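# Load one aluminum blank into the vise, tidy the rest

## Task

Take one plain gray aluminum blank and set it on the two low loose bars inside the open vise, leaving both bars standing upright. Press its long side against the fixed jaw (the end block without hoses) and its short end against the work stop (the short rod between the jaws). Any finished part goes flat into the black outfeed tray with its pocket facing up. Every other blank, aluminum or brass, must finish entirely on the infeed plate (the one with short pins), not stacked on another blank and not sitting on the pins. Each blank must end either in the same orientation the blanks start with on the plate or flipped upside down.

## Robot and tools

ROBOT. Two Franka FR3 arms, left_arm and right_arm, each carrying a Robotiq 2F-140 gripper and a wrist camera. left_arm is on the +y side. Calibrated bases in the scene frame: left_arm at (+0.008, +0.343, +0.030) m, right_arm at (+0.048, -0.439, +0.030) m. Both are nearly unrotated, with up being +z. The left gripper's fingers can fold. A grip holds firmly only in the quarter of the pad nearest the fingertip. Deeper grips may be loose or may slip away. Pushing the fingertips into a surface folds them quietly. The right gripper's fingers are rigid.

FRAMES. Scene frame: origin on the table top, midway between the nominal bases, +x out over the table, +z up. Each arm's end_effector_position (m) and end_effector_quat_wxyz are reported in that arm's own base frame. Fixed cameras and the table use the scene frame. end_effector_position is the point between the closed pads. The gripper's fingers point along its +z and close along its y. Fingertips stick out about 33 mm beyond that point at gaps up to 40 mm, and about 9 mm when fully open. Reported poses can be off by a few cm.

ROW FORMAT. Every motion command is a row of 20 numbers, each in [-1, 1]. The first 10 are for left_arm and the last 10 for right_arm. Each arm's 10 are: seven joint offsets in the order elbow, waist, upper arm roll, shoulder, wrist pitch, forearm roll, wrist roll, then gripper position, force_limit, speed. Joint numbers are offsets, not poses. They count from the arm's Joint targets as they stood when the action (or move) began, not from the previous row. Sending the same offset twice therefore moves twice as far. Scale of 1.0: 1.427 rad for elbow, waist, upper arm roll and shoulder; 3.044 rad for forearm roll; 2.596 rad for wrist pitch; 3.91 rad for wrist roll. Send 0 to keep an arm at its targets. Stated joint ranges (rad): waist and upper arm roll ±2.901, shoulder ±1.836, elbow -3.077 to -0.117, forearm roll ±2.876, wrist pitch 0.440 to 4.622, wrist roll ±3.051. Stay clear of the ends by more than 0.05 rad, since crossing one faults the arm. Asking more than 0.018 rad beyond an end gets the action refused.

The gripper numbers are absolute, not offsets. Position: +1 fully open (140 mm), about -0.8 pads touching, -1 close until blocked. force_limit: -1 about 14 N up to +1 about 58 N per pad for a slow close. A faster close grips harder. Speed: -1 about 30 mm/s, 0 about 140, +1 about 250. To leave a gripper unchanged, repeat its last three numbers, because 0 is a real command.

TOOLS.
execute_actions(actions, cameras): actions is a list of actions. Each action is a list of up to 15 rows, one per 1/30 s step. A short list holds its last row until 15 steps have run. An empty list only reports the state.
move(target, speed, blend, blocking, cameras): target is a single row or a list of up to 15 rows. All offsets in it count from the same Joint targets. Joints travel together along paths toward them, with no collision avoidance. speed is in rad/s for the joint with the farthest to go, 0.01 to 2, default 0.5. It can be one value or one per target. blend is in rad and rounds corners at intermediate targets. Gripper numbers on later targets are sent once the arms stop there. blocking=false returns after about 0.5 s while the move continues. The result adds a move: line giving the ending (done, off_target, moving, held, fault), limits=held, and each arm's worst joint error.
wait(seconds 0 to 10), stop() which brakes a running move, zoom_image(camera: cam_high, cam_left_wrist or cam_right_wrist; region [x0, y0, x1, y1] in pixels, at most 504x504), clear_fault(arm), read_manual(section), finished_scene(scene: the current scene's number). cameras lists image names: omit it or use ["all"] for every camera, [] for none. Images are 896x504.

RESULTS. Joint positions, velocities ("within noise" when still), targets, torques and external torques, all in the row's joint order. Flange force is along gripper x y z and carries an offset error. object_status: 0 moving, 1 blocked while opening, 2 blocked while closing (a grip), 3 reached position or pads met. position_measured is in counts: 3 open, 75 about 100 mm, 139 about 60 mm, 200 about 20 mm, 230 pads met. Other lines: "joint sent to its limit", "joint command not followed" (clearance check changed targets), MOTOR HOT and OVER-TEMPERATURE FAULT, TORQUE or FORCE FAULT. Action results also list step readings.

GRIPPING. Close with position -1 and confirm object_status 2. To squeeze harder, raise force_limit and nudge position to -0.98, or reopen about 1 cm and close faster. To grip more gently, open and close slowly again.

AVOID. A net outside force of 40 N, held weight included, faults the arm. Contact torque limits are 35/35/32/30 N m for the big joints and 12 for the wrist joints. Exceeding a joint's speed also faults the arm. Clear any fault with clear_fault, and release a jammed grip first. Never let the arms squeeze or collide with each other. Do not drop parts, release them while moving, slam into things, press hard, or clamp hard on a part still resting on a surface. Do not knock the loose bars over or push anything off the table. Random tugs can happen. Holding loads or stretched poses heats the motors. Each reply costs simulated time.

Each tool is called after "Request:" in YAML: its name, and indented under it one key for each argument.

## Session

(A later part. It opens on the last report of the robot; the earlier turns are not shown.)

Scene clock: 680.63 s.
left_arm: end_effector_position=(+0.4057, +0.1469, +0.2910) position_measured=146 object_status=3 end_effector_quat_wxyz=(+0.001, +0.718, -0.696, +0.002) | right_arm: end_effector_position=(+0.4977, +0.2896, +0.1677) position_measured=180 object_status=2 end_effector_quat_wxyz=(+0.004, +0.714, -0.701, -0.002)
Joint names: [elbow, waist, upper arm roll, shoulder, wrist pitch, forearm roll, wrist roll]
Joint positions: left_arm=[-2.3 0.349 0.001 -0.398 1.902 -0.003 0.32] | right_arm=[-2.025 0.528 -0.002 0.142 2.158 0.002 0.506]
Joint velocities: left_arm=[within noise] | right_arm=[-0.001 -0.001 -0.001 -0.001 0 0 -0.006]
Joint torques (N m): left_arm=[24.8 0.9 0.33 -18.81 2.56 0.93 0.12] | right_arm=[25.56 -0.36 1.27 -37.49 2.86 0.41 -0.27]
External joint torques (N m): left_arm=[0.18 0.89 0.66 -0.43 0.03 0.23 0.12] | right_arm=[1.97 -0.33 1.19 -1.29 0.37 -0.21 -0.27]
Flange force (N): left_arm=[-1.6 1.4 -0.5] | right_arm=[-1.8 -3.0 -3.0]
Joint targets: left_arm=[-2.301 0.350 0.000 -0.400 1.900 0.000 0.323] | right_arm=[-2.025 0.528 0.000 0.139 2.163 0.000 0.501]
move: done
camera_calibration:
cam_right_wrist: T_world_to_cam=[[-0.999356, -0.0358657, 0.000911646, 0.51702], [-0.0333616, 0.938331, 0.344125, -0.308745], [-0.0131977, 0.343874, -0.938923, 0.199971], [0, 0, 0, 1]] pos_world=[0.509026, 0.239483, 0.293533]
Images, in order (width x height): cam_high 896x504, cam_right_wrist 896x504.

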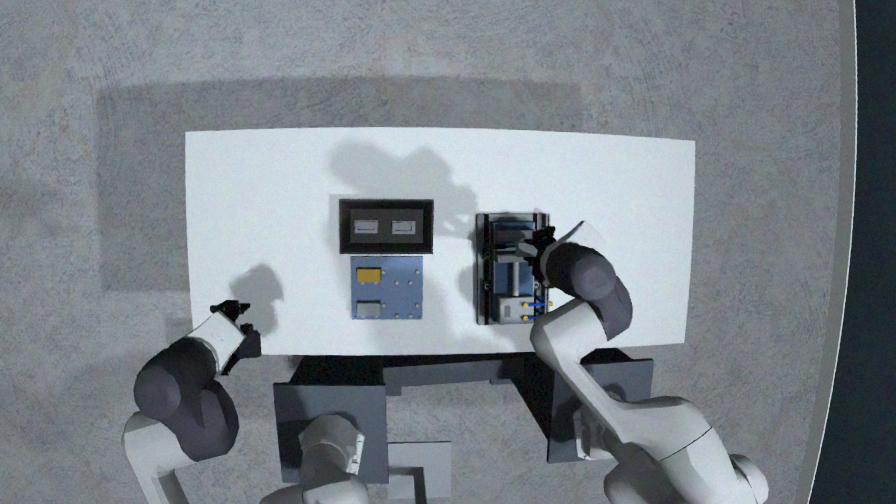

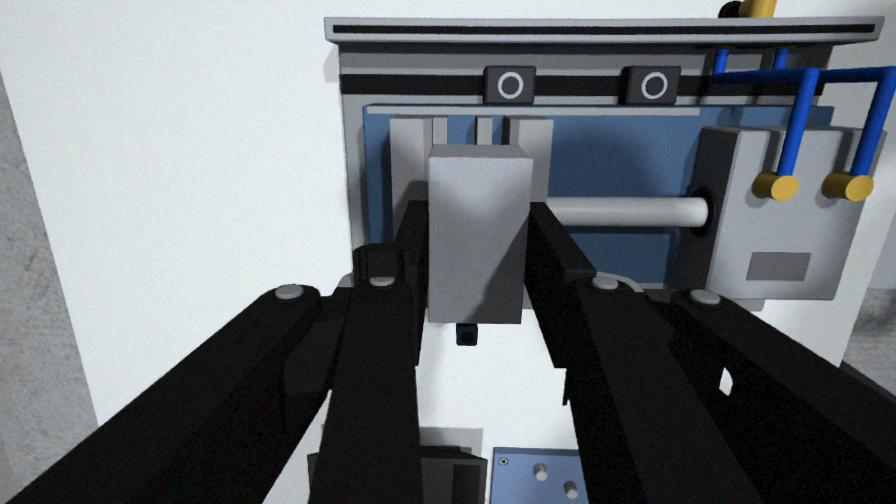

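Request:
zoom_image:
  camera: "cam_right_wrist"
  region: [380, 108, 450, 148]

Request:
zoom_image:
  camera: "cam_right_wrist"
  region: [470, 108, 560, 160]

Scaled by 7.200 from the camera's 896x504 image, which has a finer 1280x720 frame.

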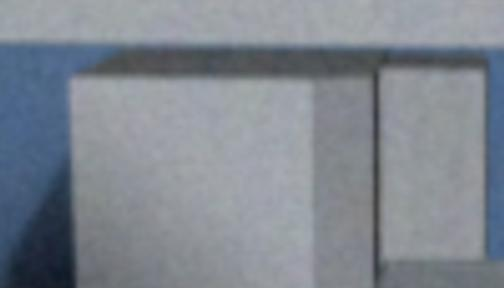

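Scaled by 5.600 from the camera's 896x504 image, which has a finer 1280x720 frame.

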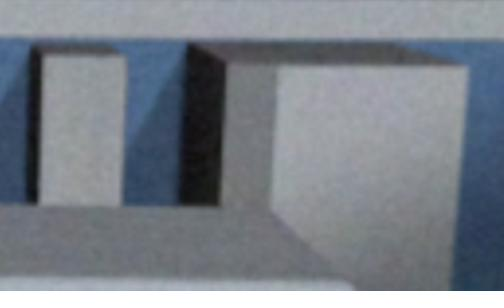

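Request:
zoom_image:
  camera: "cam_right_wrist"
  region: [355, 90, 455, 140]

Request:
zoom_image:
  camera: "cam_right_wrist"
  region: [640, 90, 740, 140]

Scaled by 5.040 from the camera's 896x504 image, which has a finer 1280x720 frame.

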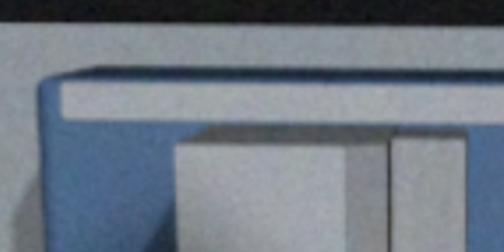

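Scaled by 5.040 from the camera's 896x504 image, which has a finer 1280x720 frame.

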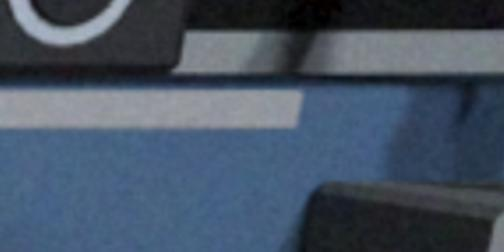

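Request:
zoom_image:
  camera: "cam_right_wrist"
  region: [415, 135, 545, 205]

Request:
zoom_image:
  camera: "cam_right_wrist"
  region: [415, 285, 545, 355]

Scaled by 3.877 from the camera's 896x504 image, which has a finer 1280x720 frame.

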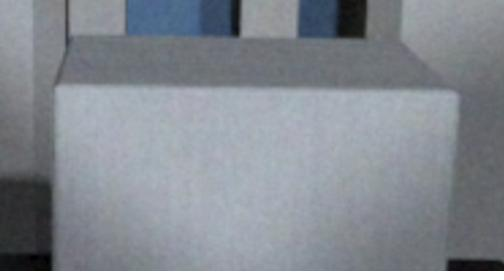

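Scaled by 3.877 from the camera's 896x504 image, which has a finer 1280x720 frame.

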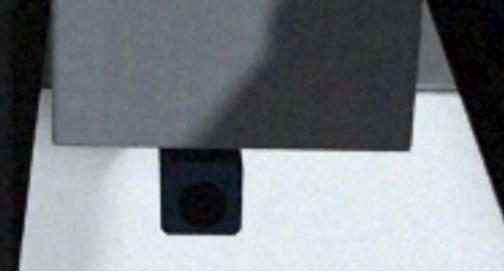

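Request:
move:
  target: [0, 0, 0, 0, 0, 0, 0, -0.14, -0.1, -1, -0.0308, 0, 0, 0.0376, 0.0376, 0, -0.0018, -1, -0.1, -1]
  speed: 0.1
  cameras: ["cam_right_wrist"]

Request:
zoom_image:
  camera: "cam_right_wrist"
  region: [360, 100, 580, 220]

Request:
zoom_image:
  camera: "cam_right_wrist"
  region: [400, 285, 560, 385]

Scene clock: 792.27 s.
left_arm: end_effector_position=(+0.4056, +0.1469, +0.2910) position_measured=146 object_status=3 end_effector_quat_wxyz=(+0.001, +0.718, -0.696, +0.001) | right_arm: end_effector_position=(+0.4977, +0.2896, +0.1268) position_measured=180 object_status=2 end_effector_quat_wxyz=(+0.003, +0.717, -0.698, -0.002)
Joint names: [elbow, waist, upper arm roll, shoulder, wrist pitch, forearm roll, wrist roll]
Joint positions: left_arm=[-2.3 0.349 0.001 -0.398 1.902 -0.003 0.32] | right_arm=[-2.069 0.528 -0.002 0.193 2.255 0.002 0.498]
Joint velocities: left_arm=[within noise] | right_arm=[0 0.002 0 -0.002 0.005 0 0]
Joint torques (N m): left_arm=[24.8 0.86 0.38 -18.81 2.55 0.93 0.11] | right_arm=[24.95 -0.31 1.19 -37.7 2.84 0.37 -0.22]
External joint torques (N m): left_arm=[0.12 0.88 0.73 -0.35 0.01 0.23 0.11] | right_arm=[2.02 -0.23 1.11 -0.35 0.33 -0.21 -0.22]
Flange force (N): left_arm=[-1.7 1.4 -0.4] | right_arm=[-3.2 -5.6 -1.6]
Joint targets: left_arm=[-2.301 0.350 0.000 -0.400 1.900 0.000 0.323] | right_arm=[-2.069 0.528 0.000 0.192 2.261 0.000 0.494]
move: done
camera_calibration:
cam_right_wrist: T_world_to_cam=[[-0.999021, -0.0442388, -0.000262535, 0.519474], [-0.0416204, 0.937846, 0.344548, -0.290474], [-0.0149962, 0.344222, -0.938769, 0.162349], [0, 0, 0, 1]] pos_world=[0.50931, 0.239517, 0.252627]
Images, in order (width x height): cam_right_wrist 896x504.

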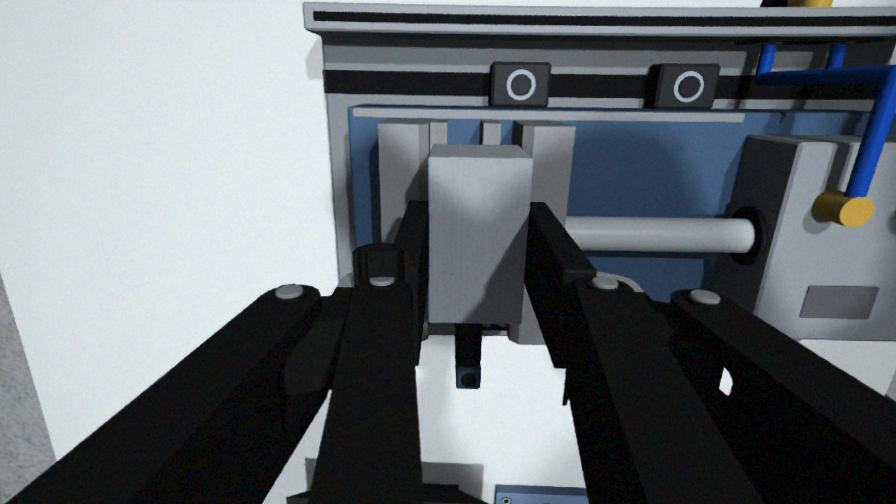

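Scaled by 2.291 from the camera's 896x504 image, which has a finer 1280x720 frame.

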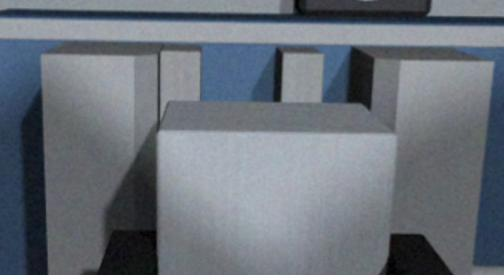

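Scaled by 3.150 from the camera's 896x504 image, which has a finer 1280x720 frame.

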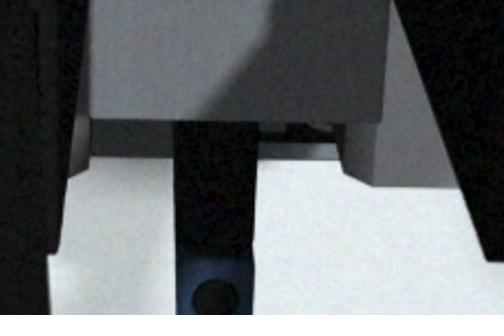

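Request:
execute_actions:
  actions:
    - [[0, 0, 0, 0, 0, 0, 0, -0.14, -0.1, -1, -0.0023, 0, 0, 0.0041, 0.0035, 0, 0, -1, -0.1, -1]]
    - [[0, 0, 0, 0, 0, 0, 0, -0.14, -0.1, -1, -0.0023, 0, 0, 0.0041, 0.0035, 0, 0, -1, -0.1, -1]]
    - [[0, 0, 0, 0, 0, 0, 0, -0.14, -0.1, -1, -0.0023, 0, 0, 0.0041, 0.0035, 0, 0, -1, -0.1, -1]]
  cameras: ["cam_right_wrist"]

Request:
zoom_image:
  camera: "cam_right_wrist"
  region: [360, 100, 580, 220]

Request:
zoom_image:
  camera: "cam_right_wrist"
  region: [400, 300, 580, 420]

Scene clock: 816.93 s.
left_arm: end_effector_position=(+0.4056, +0.1469, +0.2910) position_measured=146 object_status=3 end_effector_quat_wxyz=(+0.001, +0.718, -0.696, +0.001) | right_arm: end_effector_position=(+0.4979, +0.2897, +0.1151) position_measured=180 object_status=2 end_effector_quat_wxyz=(+0.003, +0.717, -0.697, -0.002)
Joint names: [elbow, waist, upper arm roll, shoulder, wrist pitch, forearm roll, wrist roll]
Joint positions: left_arm=[-2.3 0.349 0.001 -0.398 1.902 -0.003 0.32] | right_arm=[-2.078 0.528 -0.002 0.211 2.283 0.002 0.497]
Joint velocities: within noise
Joint torques (N m): left_arm=[24.81 0.89 0.35 -18.78 2.56 0.91 0.12] | right_arm=[24.55 -0.31 1.16 -37.83 2.91 0.38 -0.23]
External joint torques (N m): left_arm=[0.13 0.89 0.7 -0.3 0.02 0.22 0.12] | right_arm=[1.96 -0.42 0.89 -0.38 0.41 -0.18 -0.23]
External joint torques at the end of the 1st action: left_arm=[0.21 0.95 0.74 -0.41 0.02 0.23 0.12] | right_arm=[1.98 -0.29 0.98 -0.29 0.5 -0.22 -0.26]
External joint torques at the end of the 2nd action: left_arm=[0.17 0.96 0.79 -0.42 0.01 0.25 0.09] | right_arm=[2.11 -0.36 0.97 -0.3 0.38 -0.2 -0.22]
Flange force (N): left_arm=[-1.7 1.2 -0.4] | right_arm=[-2.6 -5.4 -1.2]
Flange force at the end of the 1st action (N): left_arm=[-1.8 1.3 -0.6] | right_arm=[-2.9 -5.5 -1.0]
Flange force at the end of the 2nd action (N): left_arm=[-1.7 1.5 -0.5] | right_arm=[-3.2 -6.0 -1.3]
Joint targets: left_arm=[-2.301 0.350 0.000 -0.400 1.900 0.000 0.323] | right_arm=[-2.078 0.528 0.000 0.210 2.288 0.000 0.494]
Step readings (joint positions of left_arm | right_arm; steps 1 to 15: 1st action; 16 to 30: 2nd action; 31 to 45: 3rd action):
0: [-2.300 0.349 0.001 -0.398 1.902 -0.003 0.320] | [-2.069 0.528 -0.002 0.193 2.256 0.002 0.497]
1: [-2.300 0.349 0.001 -0.398 1.902 -0.003 0.320] | [-2.069 0.528 -0.002 0.194 2.256 0.002 0.497]
2: [-2.300 0.349 0.001 -0.398 1.902 -0.003 0.320] | [-2.069 0.528 -0.002 0.194 2.258 0.002 0.497]
4: [-2.300 0.349 0.001 -0.398 1.902 -0.003 0.320] | [-2.070 0.528 -0.002 0.196 2.260 0.002 0.497]
8: [-2.300 0.349 0.001 -0.398 1.902 -0.003 0.320] | [-2.072 0.528 -0.002 0.199 2.262 0.002 0.497]
15: [-2.300 0.349 0.001 -0.398 1.902 -0.003 0.320] | [-2.072 0.528 -0.002 0.199 2.264 0.002 0.497]
16: [-2.300 0.349 0.001 -0.398 1.902 -0.003 0.320] | [-2.072 0.528 -0.002 0.199 2.265 0.002 0.497]
17: [-2.300 0.349 0.001 -0.398 1.902 -0.003 0.320] | [-2.072 0.528 -0.002 0.200 2.266 0.002 0.497]
19: [-2.300 0.349 0.001 -0.398 1.902 -0.003 0.320] | [-2.074 0.528 -0.002 0.202 2.269 0.002 0.497]
23: [-2.300 0.349 0.001 -0.398 1.902 -0.003 0.320] | [-2.075 0.528 -0.002 0.205 2.271 0.002 0.497]
30: [-2.300 0.349 0.001 -0.398 1.902 -0.003 0.320] | [-2.075 0.528 -0.002 0.205 2.273 0.002 0.497]
31: [-2.300 0.349 0.001 -0.398 1.902 -0.003 0.320] | [-2.075 0.528 -0.002 0.205 2.274 0.002 0.497]
32: [-2.300 0.349 0.001 -0.398 1.902 -0.003 0.320] | [-2.076 0.528 -0.002 0.206 2.275 0.002 0.497]
34: [-2.300 0.349 0.001 -0.398 1.902 -0.003 0.320] | [-2.077 0.528 -0.002 0.208 2.278 0.002 0.497]
38: [-2.300 0.349 0.001 -0.398 1.902 -0.003 0.320] | [-2.078 0.528 -0.002 0.211 2.280 0.002 0.497]
45: [-2.300 0.349 0.001 -0.398 1.902 -0.003 0.320] | [-2.078 0.528 -0.002 0.211 2.282 0.002 0.497]
camera_calibration:
cam_right_wrist: T_world_to_cam=[[-0.998996, -0.0447924, -0.00103064, 0.519967], [-0.0423997, 0.937696, 0.34486, -0.286172], [-0.0144807, 0.344557, -0.938654, 0.150923], [0, 0, 0, 1]] pos_world=[0.509496, 0.239631, 0.24089]
Images, in order (width x height): cam_right_wrist 896x504.

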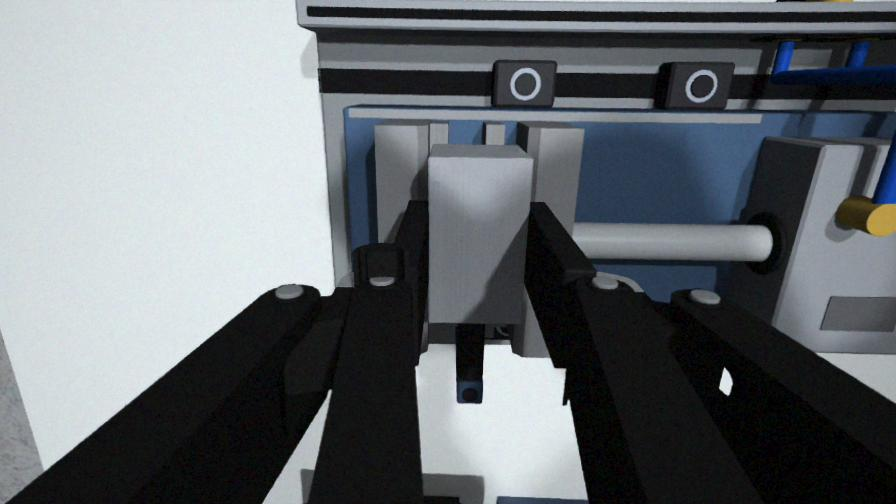

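Scaled by 2.291 from the camera's 896x504 image, which has a finer 1280x720 frame.

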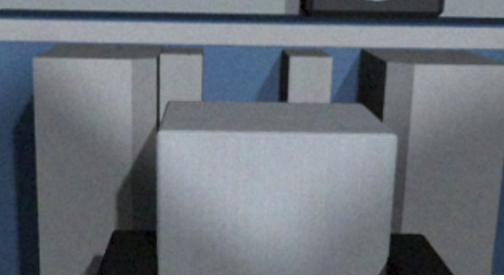

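Scaled by 2.800 from the camera's 896x504 image, which has a finer 1280x720 frame.

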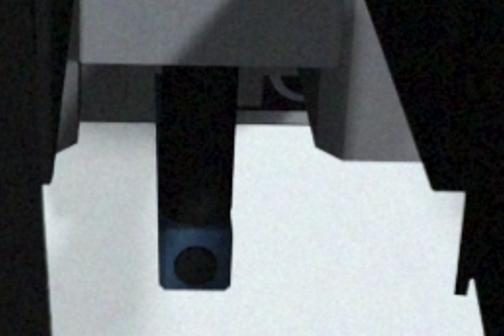

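Request:
execute_actions:
  actions: []
  cameras: ["cam_right_wrist"]

Scene clock: 833.33 s.
left_arm: end_effector_position=(+0.4056, +0.1469, +0.2910) position_measured=146 object_status=3 end_effector_quat_wxyz=(+0.001, +0.718, -0.696, +0.001) | right_arm: end_effector_position=(+0.4980, +0.2898, +0.1151) position_measured=180 object_status=2 end_effector_quat_wxyz=(+0.003, +0.717, -0.697, -0.001)
Joint names: [elbow, waist, upper arm roll, shoulder, wrist pitch, forearm roll, wrist roll]
Joint positions: left_arm=[-2.3 0.349 0.001 -0.398 1.902 -0.003 0.32] | right_arm=[-2.079 0.528 -0.002 0.211 2.283 0.002 0.497]
Joint velocities: within noise
Joint torques (N m): left_arm=[24.82 0.89 0.34 -18.83 2.56 0.94 0.08] | right_arm=[24.68 -0.28 1.15 -37.83 2.83 0.36 -0.21]
External joint torques (N m): left_arm=[0.14 0.92 0.71 -0.31 0.02 0.25 0.08] | right_arm=[2.04 -0.24 1.02 -0.23 0.32 -0.2 -0.21]
Flange force (N): left_arm=[-1.7 1.2 -0.4] | right_arm=[-3.3 -6.0 -1.3]
Joint targets: left_arm=[-2.301 0.350 0.000 -0.400 1.900 0.000 0.323] | right_arm=[-2.078 0.528 0.000 0.210 2.288 0.000 0.494]
Tool commands: left_gripper/position=-0.14 left_gripper/force_limit=-0.1 left_gripper/speed=-1.0 right_gripper/position=-1.0 right_gripper/force_limit=-0.1 right_gripper/speed=-1.0
camera_calibration:
cam_right_wrist: T_world_to_cam=[[-0.998992, -0.0448673, -0.00138915, 0.520111], [-0.0425908, 0.937621, 0.345039, -0.286127], [-0.0141785, 0.344751, -0.938587, 0.150673], [0, 0, 0, 1]] pos_world=[0.509537, 0.239671, 0.240867]
Images, in order (width x height): cam_right_wrist 896x504.

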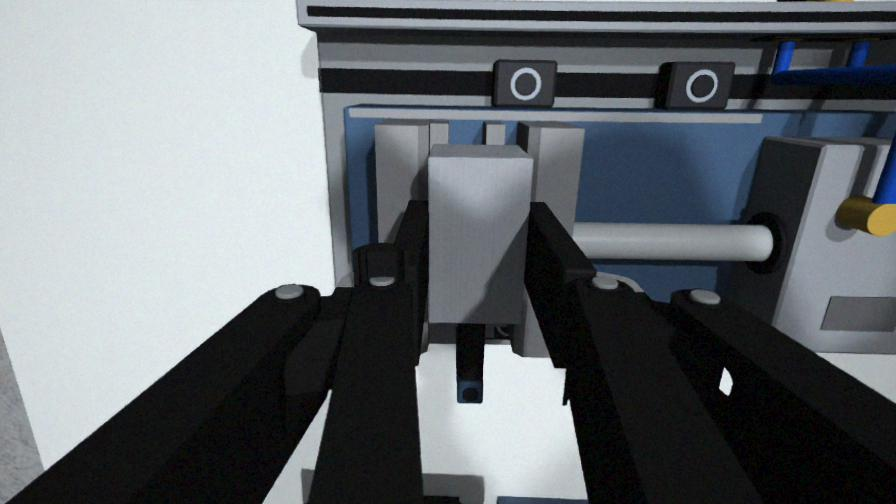

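Request:
move:
  target: [0,0,0,0,0,0,0,-0.14,-0.1,-1, -0.0023,0,0,0.0041,0.0035,0,0,-1,-0.1,-1]
  speed: 0.05
  cameras: []

Scene clock: 836.50 s.
left_arm: end_effector_position=(+0.4056, +0.1469, +0.2910) position_measured=146 object_status=3 end_effector_quat_wxyz=(+0.001, +0.718, -0.696, +0.001) | right_arm: end_effector_position=(+0.4978, +0.2897, +0.1113) position_measured=180 object_status=2 end_effector_quat_wxyz=(+0.003, +0.717, -0.697, -0.002)
Joint names: [elbow, waist, upper arm roll, shoulder, wrist pitch, forearm roll, wrist roll]
Joint positions: left_arm=[-2.3 0.349 0.001 -0.398 1.902 -0.003 0.32] | right_arm=[-2.081 0.528 -0.002 0.216 2.291 0.002 0.497]
Joint velocities: left_arm=[within noise] | right_arm=[0 0 0.001 -0.001 0.004 0 0]
Joint torques (N m): left_arm=[24.84 0.85 0.4 -18.8 2.56 0.93 0.08] | right_arm=[24.36 -0.33 1.17 -37.69 2.9 0.37 -0.21]
External joint torques (N m): left_arm=[0.25 0.84 0.72 -0.43 0.03 0.23 0.08] | right_arm=[1.71 -0.32 1.01 0.07 0.37 -0.19 -0.21]
Flange force (N): left_arm=[-1.6 1.2 -0.6] | right_arm=[-3.0 -5.6 -0.4]
Joint targets: left_arm=[-2.301 0.350 0.000 -0.400 1.900 0.000 0.323] | right_arm=[-2.082 0.528 0.000 0.216 2.297 0.000 0.494]
move: done
No camera images: "cameras" was empty.

Request:
move:
  target: [0,0,0,0,0,0,0,-0.14,-0.1,-1, 0.013015,0.010617,0,0.009041,-0.002183,0,0.003875,-1,-0.1,-1]
  speed: 0.02
  cameras: ["cam_right_wrist"]

Scene clock: 849.10 s.
left_arm: end_effector_position=(+0.4056, +0.1469, +0.2910) position_measured=146 object_status=3 end_effector_quat_wxyz=(+0.001, +0.718, -0.696, +0.001) | right_arm: end_effector_position=(+0.4986, +0.2989, +0.1106) position_measured=180 object_status=2 end_effector_quat_wxyz=(+0.001, +0.719, -0.695, -0.001)
Joint names: [elbow, waist, upper arm roll, shoulder, wrist pitch, forearm roll, wrist roll]
Joint positions: left_arm=[-2.3 0.349 0.001 -0.398 1.902 -0.003 0.32] | right_arm=[-2.066 0.541 -0.002 0.229 2.292 0.002 0.505]
Joint velocities: left_arm=[within noise] | right_arm=[0 0.001 0.001 0 -0.001 -0.001 0.004]
Joint torques (N m): left_arm=[24.77 0.88 0.36 -18.8 2.55 0.92 0.07] | right_arm=[25.07 0.19 1.11 -37.93 2.63 0.34 0.15]
External joint torques (N m): left_arm=[0.08 0.95 0.77 -0.25 0.02 0.24 0.07] | right_arm=[2.4 0.15 0.9 0.3 0.09 -0.22 0.15]
Flange force (N): left_arm=[-1.8 1.2 -0.2] | right_arm=[-5.7 -8.2 -1.2]
Joint targets: left_arm=[-2.301 0.350 0.000 -0.400 1.900 0.000 0.323] | right_arm=[-2.063 0.543 0.000 0.229 2.292 0.000 0.510]
move: done
camera_calibration:
cam_right_wrist: T_world_to_cam=[[-0.998712, -0.0505692, -0.00418976, 0.523], [-0.0488889, 0.936829, 0.346353, -0.289853], [-0.0135897, 0.346112, -0.938095, 0.142582], [0, 0, 0, 1]] pos_world=[0.510093, 0.248641, 0.236338]
Images, in order (width x height): cam_right_wrist 896x504.

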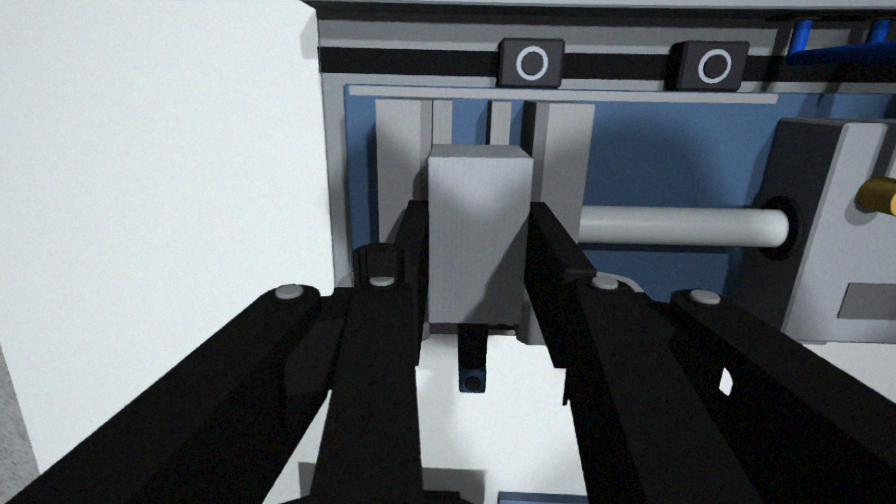

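Request:
move:
  target: [0,0,0,0,0,0,0,-0.14,-0.1,-1, 0.000922,0.002565,0,0.00064,-0.000155,0,0.000936,-1,-0.1,-1]
  speed: 0.02
  cameras: []

Scene clock: 861.73 s.
left_arm: end_effector_position=(+0.4056, +0.1469, +0.2910) position_measured=146 object_status=3 end_effector_quat_wxyz=(+0.001, +0.718, -0.696, +0.001) | right_arm: end_effector_position=(+0.4979, +0.3010, +0.1106) position_measured=180 object_status=2 end_effector_quat_wxyz=(+0.001, +0.718, -0.696, -0.001)
Joint names: [elbow, waist, upper arm roll, shoulder, wrist pitch, forearm roll, wrist roll]
Joint positions: left_arm=[-2.3 0.349 0.001 -0.398 1.902 -0.003 0.32] | right_arm=[-2.065 0.545 -0.002 0.23 2.292 0.002 0.509]
Joint velocities: within noise
Joint torques (N m): left_arm=[24.83 0.87 0.36 -18.84 2.56 0.92 0.1] | right_arm=[25.3 0.16 1.14 -38.08 2.64 0.36 0.08]
External joint torques (N m): left_arm=[0.19 0.85 0.68 -0.38 0.04 0.23 0.1] | right_arm=[2.7 0.19 0.99 0.08 0.11 -0.2 0.08]
Flange force (N): left_arm=[-1.6 1.2 -0.5] | right_arm=[-6.0 -8.7 -1.7]
Joint targets: left_arm=[-2.301 0.350 0.000 -0.400 1.900 0.000 0.323] | right_arm=[-2.062 0.546 0.000 0.229 2.291 0.000 0.513]
move: done
No camera images: "cameras" was empty.

Request:
move:
  target: [0,0,0,0,0,0,0,-0.14,-0.1,-1, 0.002538,0.00213,0,0.001763,-0.000426,0,0.000777,-1,-0.1,-1]
  speed: 0.02
  cameras: []

Scene clock: 866.00 s.
left_arm: end_effector_position=(+0.4056, +0.1469, +0.2910) position_measured=146 object_status=3 end_effector_quat_wxyz=(+0.001, +0.718, -0.696, +0.001) | right_arm: end_effector_position=(+0.4981, +0.3028, +0.1106) position_measured=180 object_status=2 end_effector_quat_wxyz=(+0.001, +0.718, -0.696, -0.001)
Joint names: [elbow, waist, upper arm roll, shoulder, wrist pitch, forearm roll, wrist roll]
Joint positions: left_arm=[-2.3 0.349 0.001 -0.398 1.902 -0.003 0.32] | right_arm=[-2.062 0.547 -0.002 0.232 2.292 0.002 0.512]
Joint velocities: within noise
Joint torques (N m): left_arm=[24.82 0.9 0.37 -18.8 2.57 0.92 0.12] | right_arm=[25.47 0.56 1.41 -38.32 2.55 0.4 0.03]
External joint torques (N m): left_arm=[0.15 0.92 0.73 -0.33 0.04 0.23 0.12] | right_arm=[2.79 0.59 1.25 0.08 0.02 -0.17 0.03]
Flange force (N): left_arm=[-1.8 1.2 -0.4] | right_arm=[-6.7 -8.8 -2.0]
Joint targets: left_arm=[-2.301 0.350 0.000 -0.400 1.900 0.000 0.323] | right_arm=[-2.058 0.550 0.000 0.232 2.290 0.000 0.516]
move: done
No camera images: "cameras" was empty.

Request:
move:
  target: [0,0,0,0,0,0,0,-0.14,-0.1,-1, 0.0019,0.0016,0,0.00132,-0.00032,0,0.00058,-1,-0.1,-1]
  speed: 0.02
  cameras: ["cam_right_wrist"]

Scene clock: 869.23 s.
left_arm: end_effector_position=(+0.4056, +0.1469, +0.2910) position_measured=146 object_status=3 end_effector_quat_wxyz=(+0.001, +0.718, -0.696, +0.001) | right_arm: end_effector_position=(+0.4981, +0.3029, +0.1105) position_measured=180 object_status=2 end_effector_quat_wxyz=(+0.002, +0.718, -0.696, -0.001)
Joint names: [elbow, waist, upper arm roll, shoulder, wrist pitch, forearm roll, wrist roll]
Joint positions: left_arm=[-2.3 0.349 0.001 -0.398 1.902 -0.003 0.32] | right_arm=[-2.059 0.548 -0.002 0.234 2.289 0.001 0.515]
Joint velocities: within noise
Joint torques (N m): left_arm=[24.81 0.9 0.38 -18.78 2.57 0.93 0.09] | right_arm=[25.61 1.72 2.38 -38.1 2.8 0.76 0.13]
External joint torques (N m): left_arm=[0.08 0.95 0.77 -0.25 0.03 0.23 0.09] | right_arm=[2.89 1.6 2.08 0.39 0.26 0.2 0.13]
Flange force (N): left_arm=[-1.8 1.2 -0.2] | right_arm=[-8.7 -8.7 -1.1]
Joint targets: left_arm=[-2.301 0.350 0.000 -0.400 1.900 0.000 0.323] | right_arm=[-2.056 0.552 0.000 0.234 2.289 0.000 0.519]
move: done
camera_calibration:
cam_right_wrist: T_world_to_cam=[[-0.998846, -0.0478457, -0.00411538, 0.52196], [-0.0463234, 0.937372, 0.345235, -0.294884], [-0.0126604, 0.345028, -0.938507, 0.141056], [0, 0, 0, 1]] pos_world=[0.509483, 0.252722, 0.236335]
Images, in order (width x height): cam_right_wrist 896x504.

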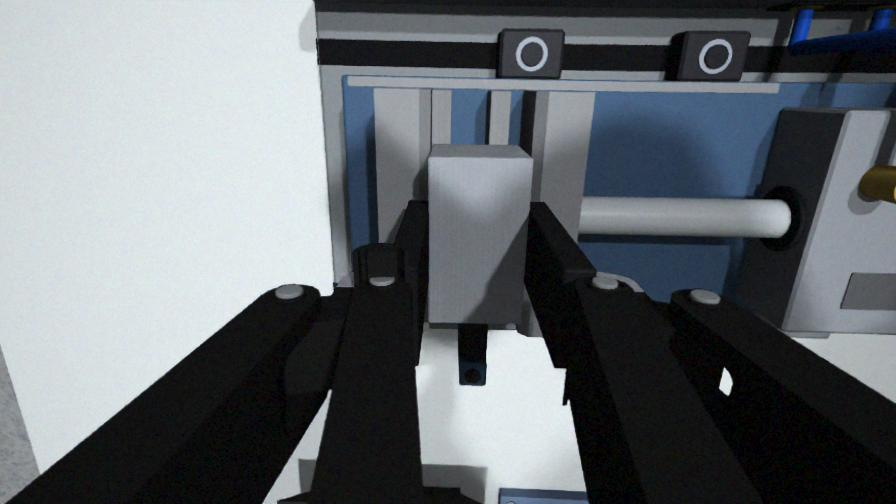

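Request:
move:
  target: [0,0,0,0,0,0,0,-0.14,-0.1,-1, 0.003454,-0.000936,0,0.002399,-0.000579,0,-0.000342,-1,-0.1,-1]
  speed: 0.02
  cameras: []

Scene clock: 878.10 s.
left_arm: end_effector_position=(+0.4056, +0.1469, +0.2910) position_measured=146 object_status=3 end_effector_quat_wxyz=(+0.001, +0.718, -0.696, +0.001) | right_arm: end_effector_position=(+0.4984, +0.3030, +0.1099) position_measured=180 object_status=2 end_effector_quat_wxyz=(+0.003, +0.718, -0.696, -0.001)
Joint names: [elbow, waist, upper arm roll, shoulder, wrist pitch, forearm roll, wrist roll]
Joint positions: left_arm=[-2.3 0.349 0.001 -0.398 1.901 -0.003 0.32] | right_arm=[-2.055 0.548 -0.002 0.237 2.286 0.001 0.516]
Joint velocities: within noise
Joint torques (N m): left_arm=[24.85 0.87 0.4 -18.77 2.58 0.93 0.12] | right_arm=[25.78 1.35 2.46 -38.33 3.03 0.82 -0.01]
External joint torques (N m): left_arm=[0.26 0.91 0.79 -0.37 0.05 0.24 0.12] | right_arm=[3.23 1.31 2.25 0.03 0.53 0.26 -0.01]
Flange force (N): left_arm=[-1.9 1.1 -0.6] | right_arm=[-8.3 -9.0 -1.3]
Joint targets: left_arm=[-2.301 0.350 0.000 -0.400 1.900 0.000 0.323] | right_arm=[-2.051 0.550 0.000 0.237 2.288 0.000 0.517]
move: done
No camera images: "cameras" was empty.

Request:
move:
  target: [0,0,0,0,0,0,0,-0.14,-0.1,-1, 0.003454,-0.000936,0,0.002399,-0.000579,0,-0.000342,-1,-0.1,-1]
  speed: 0.02
  cameras: []

Scene clock: 882.53 s.
left_arm: end_effector_position=(+0.4056, +0.1469, +0.2910) position_measured=146 object_status=3 end_effector_quat_wxyz=(+0.001, +0.718, -0.696, +0.001) | right_arm: end_effector_position=(+0.4989, +0.3031, +0.1094) position_measured=180 object_status=2 end_effector_quat_wxyz=(+0.004, +0.718, -0.696, -0.001)
Joint names: [elbow, waist, upper arm roll, shoulder, wrist pitch, forearm roll, wrist roll]
Joint positions: left_arm=[-2.3 0.349 0.001 -0.398 1.901 -0.003 0.32] | right_arm=[-2.051 0.548 -0.002 0.241 2.283 0 0.516]
Joint velocities: within noise
Joint torques (N m): left_arm=[24.8 0.89 0.4 -18.76 2.58 0.92 0.1] | right_arm=[26.1 1.21 2.58 -38.7 3.26 0.88 -0.07]
External joint torques (N m): left_arm=[0.14 0.85 0.69 -0.28 0.05 0.22 0.1] | right_arm=[3.55 1.17 2.36 -0.18 0.76 0.32 -0.07]
Flange force (N): left_arm=[-1.6 1.1 -0.3] | right_arm=[-8.3 -9.5 -1.3]
Joint targets: left_arm=[-2.301 0.350 0.000 -0.400 1.900 0.000 0.323] | right_arm=[-2.046 0.549 0.000 0.241 2.286 0.000 0.516]
move: done
No camera images: "cameras" was empty.

Request:
move:
  target: [0,0,0,0,0,0,0,-0.14,-0.1,-1, 0,-0.0011,0,0,0.0025,0,-0.0004,-1,-0.1,-1]
  speed: 0.02
  cameras: ["cam_right_wrist"]

Scene clock: 892.43 s.
left_arm: end_effector_position=(+0.4055, +0.1469, +0.2910) position_measured=146 object_status=3 end_effector_quat_wxyz=(+0.001, +0.718, -0.696, +0.001) | right_arm: end_effector_position=(+0.4990, +0.3030, +0.1094) position_measured=180 object_status=2 end_effector_quat_wxyz=(+0.004, +0.718, -0.696, -0.001)
Joint names: [elbow, waist, upper arm roll, shoulder, wrist pitch, forearm roll, wrist roll]
Joint positions: left_arm=[-2.3 0.349 0.001 -0.398 1.901 -0.003 0.32] | right_arm=[-2.05 0.548 -0.002 0.242 2.283 0 0.516]
Joint velocities: within noise
Joint torques (N m): left_arm=[24.83 0.83 0.39 -18.78 2.55 0.92 0.08] | right_arm=[26.1 0.14 2.02 -38.79 3.49 0.87 -0.14]
External joint torques (N m): left_arm=[0.18 0.83 0.73 -0.32 0.02 0.23 0.08] | right_arm=[3.49 0.19 1.87 -0.2 0.98 0.32 -0.14]
Flange force (N): left_arm=[-1.7 1.1 -0.5] | right_arm=[-6.8 -9.8 -0.8]
Joint targets: left_arm=[-2.301 0.350 0.000 -0.400 1.900 0.000 0.323] | right_arm=[-2.046 0.548 0.000 0.241 2.293 0.000 0.514]
move: done
camera_calibration:
cam_right_wrist: T_world_to_cam=[[-0.998884, -0.0472239, 0.000151189, 0.52224], [-0.0443175, 0.938504, 0.342412, -0.295639], [-0.0163119, 0.342023, -0.93955, 0.142772], [0, 0, 0, 1]] pos_world=[0.510885, 0.253289, 0.235292]
Images, in order (width x height): cam_right_wrist 896x504.

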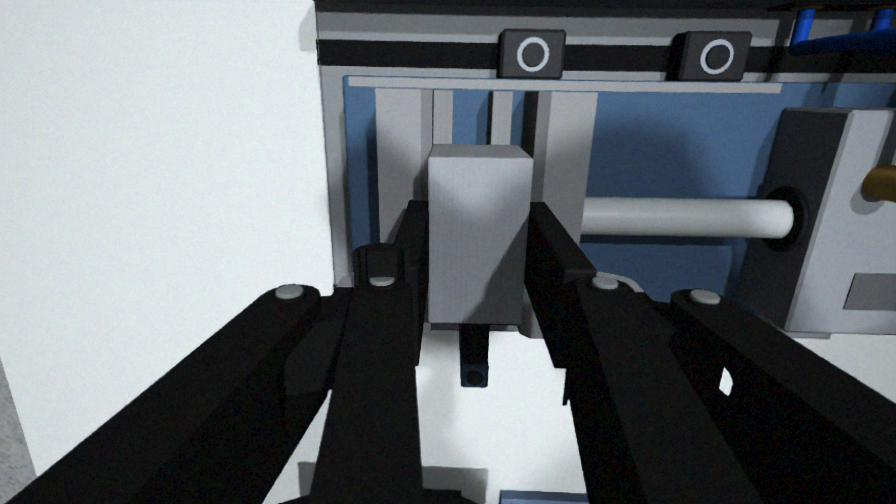

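Request:
move:
  target: [0,0,0,0,0,0,0,-0.14,-0.1,-1, -0.0040,0,0,-0.0028,0.0040,0,0,-1,-0.1,-1]
  speed: 0.02
  cameras: []

Scene clock: 901.63 s.
left_arm: end_effector_position=(+0.4055, +0.1469, +0.2910) position_measured=146 object_status=3 end_effector_quat_wxyz=(+0.001, +0.718, -0.696, +0.001) | right_arm: end_effector_position=(+0.4993, +0.3030, +0.1092) position_measured=180 object_status=2 end_effector_quat_wxyz=(+0.003, +0.718, -0.697, -0.001)
Joint names: [elbow, waist, upper arm roll, shoulder, wrist pitch, forearm roll, wrist roll]
Joint positions: left_arm=[-2.3 0.349 0.001 -0.398 1.901 -0.003 0.32] | right_arm=[-2.053 0.548 -0.002 0.24 2.288 0 0.516]
Joint velocities: within noise
Joint torques (N m): left_arm=[24.76 0.86 0.4 -18.76 2.57 0.92 0.1] | right_arm=[25.5 0.31 2.1 -39.57 4.29 0.88 -0.2]
External joint torques (N m): left_arm=[0.16 0.87 0.76 -0.28 0.05 0.23 0.1] | right_arm=[2.84 0.42 2.02 -0.95 1.77 0.32 -0.2]
Flange force (N): left_arm=[-1.8 1.0 -0.3] | right_arm=[-4.2 -4.9 0.4]
Joint targets: left_arm=[-2.301 0.350 0.000 -0.400 1.900 0.000 0.323] | right_arm=[-2.051 0.548 0.000 0.237 2.303 0.000 0.514]
move: off_target (right_arm); right_arm: the wrist pitch is farthest, 0.016 rad from its target
No camera images: "cameras" was empty.

Request:
move:
  target: [0,0,0,0,0,0,0,-0.14,-0.1,-1, -0.00104,0,0,0.00211,0.00173,0,0,-1,-0.1,-1]
  speed: 0.02
  cameras: []

Scene clock: 909.17 s.
left_arm: end_effector_position=(+0.4055, +0.1469, +0.2910) position_measured=146 object_status=3 end_effector_quat_wxyz=(+0.001, +0.718, -0.696, +0.001) | right_arm: end_effector_position=(+0.4992, +0.3030, +0.1088) position_measured=180 object_status=2 end_effector_quat_wxyz=(+0.002, +0.718, -0.697, +0.000)
Joint names: [elbow, waist, upper arm roll, shoulder, wrist pitch, forearm roll, wrist roll]
Joint positions: left_arm=[-2.3 0.349 0.001 -0.398 1.901 -0.003 0.32] | right_arm=[-2.055 0.548 -0.002 0.24 2.29 0 0.516]
Joint velocities: within noise
Joint torques (N m): left_arm=[24.82 0.88 0.36 -18.79 2.58 0.93 0.12] | right_arm=[26.11 0.41 2.12 -38.24 4.48 0.85 -0.17]
External joint torques (N m): left_arm=[0.22 0.89 0.71 -0.36 0.05 0.24 0.12] | right_arm=[3.61 0.34 1.87 0.07 1.97 0.29 -0.17]
Flange force (N): left_arm=[-1.7 1.1 -0.5] | right_arm=[-6.8 -9.7 1.8]
Joint targets: left_arm=[-2.301 0.350 0.000 -0.400 1.900 0.000 0.323] | right_arm=[-2.053 0.548 0.000 0.240 2.308 0.000 0.514]
move: off_target (right_arm); right_arm: the wrist pitch is farthest, 0.017 rad from its target
No camera images: "cameras" was empty.

Request:
move:
  target: [0,0,0,0,0,0,0,-0.14,-0.1,-1, -0.00104,0,0,0.00211,0.00120,0,0,-1,-0.1,-1]
  speed: 0.02
  cameras: []

Scene clock: 913.50 s.
left_arm: end_effector_position=(+0.4055, +0.1469, +0.2910) position_measured=146 object_status=3 end_effector_quat_wxyz=(+0.001, +0.718, -0.696, +0.001) | right_arm: end_effector_position=(+0.4992, +0.3029, +0.1069) position_measured=180 object_status=2 end_effector_quat_wxyz=(+0.002, +0.718, -0.697, +0.000)
Joint names: [elbow, waist, upper arm roll, shoulder, wrist pitch, forearm roll, wrist roll]
Joint positions: left_arm=[-2.3 0.349 0.001 -0.398 1.901 -0.003 0.32] | right_arm=[-2.056 0.548 -0.002 0.243 2.294 0 0.516]
Joint velocities: within noise
Joint torques (N m): left_arm=[24.81 0.89 0.37 -18.74 2.59 0.92 0.12] | right_arm=[25.94 0.41 2.11 -38.26 4.34 0.87 -0.18]
External joint torques (N m): left_arm=[0.12 0.94 0.76 -0.22 0.05 0.23 0.12] | right_arm=[3.44 0.54 2.03 0.17 1.83 0.32 -0.18]
Flange force (N): left_arm=[-1.9 1.0 -0.2] | right_arm=[-7.0 -9.4 1.8]
Joint targets: left_arm=[-2.301 0.350 0.000 -0.400 1.900 0.000 0.323] | right_arm=[-2.054 0.548 0.000 0.243 2.311 0.000 0.514]
move: off_target (right_arm); right_arm: the wrist pitch is farthest, 0.017 rad from its target
No camera images: "cameras" was empty.

Request:
move:
  target: [0,0,0,0,0,0,0,-0.14,-0.1,-1, -0.00052,0,0,0.00105,0.0006,0,0,-1,-0.1,-1]
  speed: 0.02
  cameras: []

Request:
move:
  target: [0,0,0,0,0,0,0,-0.14,-0.1,-1, -0.00052,0,0,0.00105,0.0006,0,0,-1,-0.1,-1]
  speed: 0.02
  cameras: []

Scene clock: 916.10 s.
left_arm: end_effector_position=(+0.4055, +0.1469, +0.2910) position_measured=146 object_status=3 end_effector_quat_wxyz=(+0.001, +0.718, -0.696, +0.001) | right_arm: end_effector_position=(+0.4992, +0.3029, +0.1059) position_measured=180 object_status=2 end_effector_quat_wxyz=(+0.002, +0.717, -0.697, +0.000)
Joint names: [elbow, waist, upper arm roll, shoulder, wrist pitch, forearm roll, wrist roll]
Joint positions: left_arm=[-2.3 0.349 0.001 -0.398 1.901 -0.003 0.32] | right_arm=[-2.057 0.548 -0.002 0.244 2.297 0 0.516]
Joint velocities: within noise
Joint torques (N m): left_arm=[24.81 0.86 0.44 -18.75 2.57 0.93 0.11] | right_arm=[25.5 0.41 2.15 -38.2 4.32 0.86 -0.15]
External joint torques (N m): left_arm=[0.17 0.86 0.78 -0.32 0.05 0.24 0.11] | right_arm=[2.97 0.44 1.99 0.37 1.8 0.3 -0.15]
Flange force (N): left_arm=[-1.8 1.1 -0.4] | right_arm=[-6.3 -8.3 2.4]
Joint targets: left_arm=[-2.301 0.350 0.000 -0.400 1.900 0.000 0.323] | right_arm=[-2.055 0.548 0.000 0.244 2.312 0.000 0.514]
move: off_target (right_arm); right_arm: the wrist pitch is farthest, 0.016 rad from its target
No camera images: "cameras" was empty.

Scene clock: 916.80 s.
left_arm: end_effector_position=(+0.4055, +0.1469, +0.2910) position_measured=146 object_status=3 end_effector_quat_wxyz=(+0.001, +0.718, -0.696, +0.001) | right_arm: end_effector_position=(+0.4992, +0.3029, +0.1049) position_measured=180 object_status=2 end_effector_quat_wxyz=(+0.002, +0.717, -0.697, +0.000)
Joint names: [elbow, waist, upper arm roll, shoulder, wrist pitch, forearm roll, wrist roll]
Joint positions: left_arm=[-2.3 0.349 0.001 -0.398 1.901 -0.003 0.32] | right_arm=[-2.058 0.548 -0.002 0.246 2.299 0 0.516]
Joint velocities: within noise
Joint torques (N m): left_arm=[24.81 0.83 0.4 -18.75 2.58 0.92 0.12] | right_arm=[25.86 0.37 2.12 -38.34 4.19 0.87 -0.16]
External joint torques (N m): left_arm=[0.2 0.82 0.73 -0.34 0.05 0.23 0.12] | right_arm=[3.33 0.18 1.75 0.33 1.67 0.31 -0.16]
Flange force (N): left_arm=[-1.7 1.1 -0.4] | right_arm=[-6.6 -9.8 1.8]
Joint targets: left_arm=[-2.301 0.350 0.000 -0.400 1.900 0.000 0.323] | right_arm=[-2.056 0.548 0.000 0.246 2.314 0.000 0.514]
move: off_target (right_arm); right_arm: the wrist pitch is farthest, 0.015 rad from its target
No camera images: "cameras" was empty.

Request:
move:
  target: [0,0,0,0,0,0,0,-0.14,-0.1,-1, -0.00052,0,0,0.00105,0.0006,0,0,-1,-0.1,-1]
  speed: 0.02
  cameras: []

Request:
move:
  target: [0,0,0,0,0,0,0,-0.14,-0.1,-1, -0.00052,0,0,0.00105,0.0006,0,0,-1,-0.1,-1]
  speed: 0.02
  cameras: ["cam_right_wrist"]

Scene clock: 920.43 s.
left_arm: end_effector_position=(+0.4055, +0.1469, +0.2909) position_measured=146 object_status=3 end_effector_quat_wxyz=(+0.001, +0.718, -0.696, +0.001) | right_arm: end_effector_position=(+0.4992, +0.3029, +0.1040) position_measured=180 object_status=2 end_effector_quat_wxyz=(+0.002, +0.717, -0.697, -0.001)
Joint names: [elbow, waist, upper arm roll, shoulder, wrist pitch, forearm roll, wrist roll]
Joint positions: left_arm=[-2.3 0.349 0.001 -0.398 1.901 -0.003 0.32] | right_arm=[-2.058 0.547 -0.002 0.247 2.301 0 0.516]
Joint velocities: within noise
Joint torques (N m): left_arm=[24.8 0.84 0.4 -18.81 2.57 0.92 0.14] | right_arm=[25.58 0.39 2.15 -38.22 4.15 0.87 -0.13]
External joint torques (N m): left_arm=[0.12 0.78 0.67 -0.33 0.04 0.22 0.14] | right_arm=[2.9 0.61 2.15 0.68 1.6 0.32 -0.13]
Flange force (N): left_arm=[-1.6 1.2 -0.3] | right_arm=[-6.9 -8.8 2.5]
Joint targets: left_arm=[-2.301 0.350 0.000 -0.400 1.900 0.000 0.323] | right_arm=[-2.057 0.548 0.000 0.247 2.315 0.000 0.514]
move: off_target (right_arm); right_arm: the wrist pitch is farthest, 0.015 rad from its target
No camera images: "cameras" was empty.

Scene clock: 921.13 s.
left_arm: end_effector_position=(+0.4055, +0.1469, +0.2909) position_measured=146 object_status=3 end_effector_quat_wxyz=(+0.001, +0.718, -0.696, +0.001) | right_arm: end_effector_position=(+0.4992, +0.3029, +0.1039) position_measured=180 object_status=2 end_effector_quat_wxyz=(+0.002, +0.717, -0.697, +0.000)
Joint names: [elbow, waist, upper arm roll, shoulder, wrist pitch, forearm roll, wrist roll]
Joint positions: left_arm=[-2.3 0.349 0.001 -0.398 1.901 -0.003 0.32] | right_arm=[-2.059 0.547 -0.002 0.247 2.301 0 0.516]
Joint velocities: within noise
Joint torques (N m): left_arm=[24.84 0.89 0.4 -18.72 2.57 0.92 0.09] | right_arm=[25.27 0.43 2.19 -37.32 4.33 0.84 -0.15]
External joint torques (N m): left_arm=[0.21 0.78 0.61 -0.3 0.05 0.22 0.1] | right_arm=[2.87 0.26 1.85 1.18 1.83 0.28 -0.15]
Flange force (N): left_arm=[-1.5 0.8 -0.5] | right_arm=[-6.9 -9.9 3.8]
Joint targets: left_arm=[-2.301 0.350 0.000 -0.400 1.900 0.000 0.323] | right_arm=[-2.057 0.548 0.000 0.249 2.317 0.000 0.514]
move: off_target (right_arm); right_arm: the wrist pitch is farthest, 0.016 rad from its target
camera_calibration:
cam_right_wrist: T_world_to_cam=[[-0.998897, -0.0468511, -0.0032462, 0.522677], [-0.0451056, 0.937838, 0.344131, -0.29321], [-0.0130785, 0.343898, -0.938916, 0.135441], [0, 0, 0, 1]] pos_world=[0.510646, 0.252894, 0.229767]
Images, in order (width x height): cam_right_wrist 896x504.

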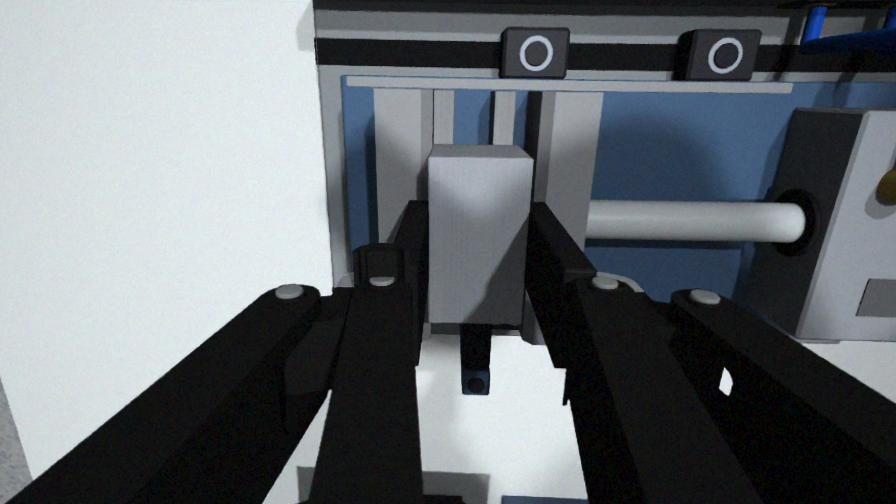

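Request:
move:
  target: [0,0,0,0,0,0,0,-0.14,-0.1,-1, -0.00052,0,0,0.00105,0.0006,0,0,-1,-0.1,-1]
  speed: 0.02
  cameras: []

Scene clock: 924.20 s.
left_arm: end_effector_position=(+0.4055, +0.1469, +0.2909) position_measured=146 object_status=3 end_effector_quat_wxyz=(+0.001, +0.718, -0.696, +0.001) | right_arm: end_effector_position=(+0.4993, +0.3029, +0.1039) position_measured=180 object_status=2 end_effector_quat_wxyz=(+0.002, +0.717, -0.697, +0.000)
Joint names: [elbow, waist, upper arm roll, shoulder, wrist pitch, forearm roll, wrist roll]
Joint positions: left_arm=[-2.3 0.349 0.001 -0.398 1.901 -0.003 0.32] | right_arm=[-2.059 0.547 -0.002 0.247 2.301 0 0.516]
Joint velocities: within noise
Joint torques (N m): left_arm=[24.8 0.82 0.42 -18.77 2.57 0.92 0.1] | right_arm=[24.79 0.46 2.22 -36.2 4.51 0.84 -0.14]
External joint torques (N m): left_arm=[0.15 0.84 0.78 -0.36 0.04 0.23 0.1] | right_arm=[2.35 0.56 2.12 2.43 2 0.29 -0.14]
Flange force (N): left_arm=[-1.7 1.3 -0.4] | right_arm=[-7.9 -10.6 6.5]
Joint targets: left_arm=[-2.301 0.350 0.000 -0.400 1.900 0.000 0.323] | right_arm=[-2.058 0.548 0.000 0.250 2.319 0.000 0.514]
move: off_target (right_arm); right_arm: the wrist pitch is farthest, 0.017 rad from its target
No camera images: "cameras" was empty.

Request:
move:
  target: [0,0,0,0,0,0,0,-0.14,-0.1,-1, 0.0006,0,0,-0.0012,-0.0007,0,0,-1,-0.1,-1]
  speed: 0.02
  cameras: []

Scene clock: 929.60 s.
left_arm: end_effector_position=(+0.4055, +0.1469, +0.2909) position_measured=146 object_status=3 end_effector_quat_wxyz=(+0.001, +0.718, -0.696, +0.001) | right_arm: end_effector_position=(+0.4993, +0.3029, +0.1039) position_measured=180 object_status=2 end_effector_quat_wxyz=(+0.002, +0.717, -0.697, +0.000)
Joint names: [elbow, waist, upper arm roll, shoulder, wrist pitch, forearm roll, wrist roll]
Joint positions: left_arm=[-2.3 0.349 0.001 -0.398 1.901 -0.003 0.32] | right_arm=[-2.059 0.547 -0.002 0.247 2.301 0 0.516]
Joint velocities: within noise
Joint torques (N m): left_arm=[24.83 0.91 0.41 -18.83 2.57 0.93 0.12] | right_arm=[25.32 0.42 2.13 -37.08 4.37 0.81 -0.14]
External joint torques (N m): left_arm=[0.23 0.87 0.69 -0.48 0.05 0.24 0.12] | right_arm=[2.86 0.55 2.06 1.54 1.86 0.26 -0.14]
Flange force (N): left_arm=[-1.6 1.4 -0.6] | right_arm=[-7.7 -10.5 4.4]
Joint targets: left_arm=[-2.301 0.350 0.000 -0.400 1.900 0.000 0.323] | right_arm=[-2.057 0.548 0.000 0.249 2.317 0.000 0.514]
move: off_target (right_arm); right_arm: the wrist pitch is farthest, 0.016 rad from its target
No camera images: "cameras" was empty.

Request:
move:
  target: [0,0,0,0,0,0,0,-0.14,-0.1,-1, 0,0,0,0,-0.0031,0,0,-1,-0.1,-1]
  speed: 0.02
  cameras: []

Scene clock: 938.93 s.
left_arm: end_effector_position=(+0.4055, +0.1469, +0.2909) position_measured=146 object_status=3 end_effector_quat_wxyz=(+0.001, +0.718, -0.696, +0.001) | right_arm: end_effector_position=(+0.4992, +0.3029, +0.1039) position_measured=180 object_status=2 end_effector_quat_wxyz=(+0.002, +0.717, -0.697, +0.000)
Joint names: [elbow, waist, upper arm roll, shoulder, wrist pitch, forearm roll, wrist roll]
Joint positions: left_arm=[-2.3 0.349 0.001 -0.398 1.901 -0.003 0.32] | right_arm=[-2.059 0.547 -0.002 0.247 2.301 0 0.516]
Joint velocities: within noise
Joint torques (N m): left_arm=[24.81 0.85 0.41 -18.74 2.58 0.93 0.08] | right_arm=[24.98 0.47 2.09 -36.99 3.82 0.8 -0.13]
External joint torques (N m): left_arm=[0.3 0.81 0.7 -0.46 0.07 0.23 0.08] | right_arm=[2.5 0.31 1.75 1.65 1.31 0.25 -0.13]
Flange force (N): left_arm=[-1.6 1.1 -0.7] | right_arm=[-7.1 -10.3 3.6]
Joint targets: left_arm=[-2.301 0.350 0.000 -0.400 1.900 0.000 0.323] | right_arm=[-2.057 0.548 0.000 0.249 2.309 0.000 0.514]
move: done
No camera images: "cameras" was empty.

Request:
move:
  target: [0,0,0,0,0,0,0,-0.14,-0.1,-1, 0,0,0,0,-0.0012,0,0,-1,-0.1,-1]
  speed: 0.02
  cameras: []

Request:
move:
  target: [0,0,0,0,0,0,0,-0.14,-0.1,-1, 0,0,0,0,0,0,0,-0.2,-0.1,-1]
  speed: 0.02
  cameras: ["cam_right_wrist"]

Scene clock: 945.00 s.
left_arm: end_effector_position=(+0.4055, +0.1469, +0.2909) position_measured=146 object_status=3 end_effector_quat_wxyz=(+0.001, +0.718, -0.696, +0.001) | right_arm: end_effector_position=(+0.4992, +0.3029, +0.1039) position_measured=180 object_status=2 end_effector_quat_wxyz=(+0.002, +0.717, -0.697, +0.000)
Joint names: [elbow, waist, upper arm roll, shoulder, wrist pitch, forearm roll, wrist roll]
Joint positions: left_arm=[-2.3 0.349 0.001 -0.398 1.901 -0.003 0.32] | right_arm=[-2.059 0.547 -0.002 0.247 2.301 0 0.516]
Joint velocities: within noise
Joint torques (N m): left_arm=[24.81 0.88 0.41 -18.75 2.6 0.93 0.08] | right_arm=[24.46 0.49 2.12 -37.05 3.4 0.85 -0.13]
External joint torques (N m): left_arm=[0.11 0.87 0.74 -0.17 0.06 0.24 0.08] | right_arm=[2.06 0.44 1.88 1.47 0.89 0.29 -0.13]
Flange force (N): left_arm=[-1.8 0.8 -0.2] | right_arm=[-6.5 -8.7 2.8]
Joint targets: left_arm=[-2.301 0.350 0.000 -0.400 1.900 0.000 0.323] | right_arm=[-2.057 0.548 0.000 0.249 2.306 0.000 0.514]
move: done
No camera images: "cameras" was empty.

Scene clock: 945.80 s.
left_arm: end_effector_position=(+0.4055, +0.1469, +0.2909) position_measured=146 object_status=3 end_effector_quat_wxyz=(+0.001, +0.718, -0.696, +0.001) | right_arm: end_effector_position=(+0.4993, +0.3030, +0.1039) position_measured=154 object_status=0 end_effector_quat_wxyz=(+0.002, +0.717, -0.697, +0.000)
Joint names: [elbow, waist, upper arm roll, shoulder, wrist pitch, forearm roll, wrist roll]
Joint positions: left_arm=[-2.3 0.349 0.001 -0.399 1.901 -0.003 0.32] | right_arm=[-2.059 0.547 -0.002 0.247 2.301 0 0.516]
Joint velocities: within noise
Joint torques (N m): left_arm=[24.79 0.85 0.42 -18.74 2.59 0.92 0.12] | right_arm=[24.12 -0.31 1.28 -37.71 2.71 0.58 -0.07]
External joint torques (N m): left_arm=[0.06 0.89 0.81 -0.18 0.05 0.23 0.12] | right_arm=[1.72 -0.58 0.84 0.71 0.21 0.03 -0.08]
Flange force (N): left_arm=[-1.9 1.0 -0.1] | right_arm=[-3.9 -7.4 0.3]
Joint targets: left_arm=[-2.301 0.350 0.000 -0.400 1.900 0.000 0.323] | right_arm=[-2.057 0.548 0.000 0.249 2.306 0.000 0.514]
move: done
camera_calibration:
cam_right_wrist: T_world_to_cam=[[-0.998894, -0.0468945, -0.0035066, 0.522789], [-0.0452338, 0.937776, 0.344283, -0.293199], [-0.0128566, 0.344061, -0.938859, 0.13521], [0, 0, 0, 1]] pos_world=[0.510686, 0.25295, 0.229719]
Images, in order (width x height): cam_right_wrist 896x504.

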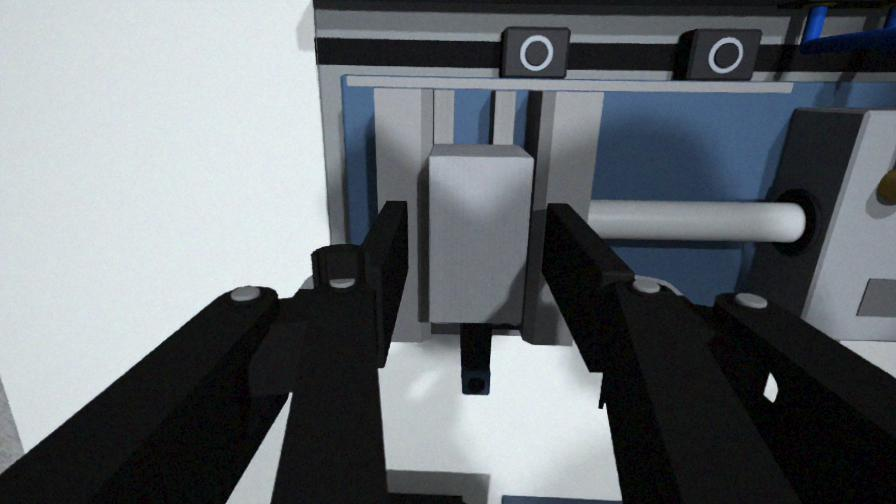

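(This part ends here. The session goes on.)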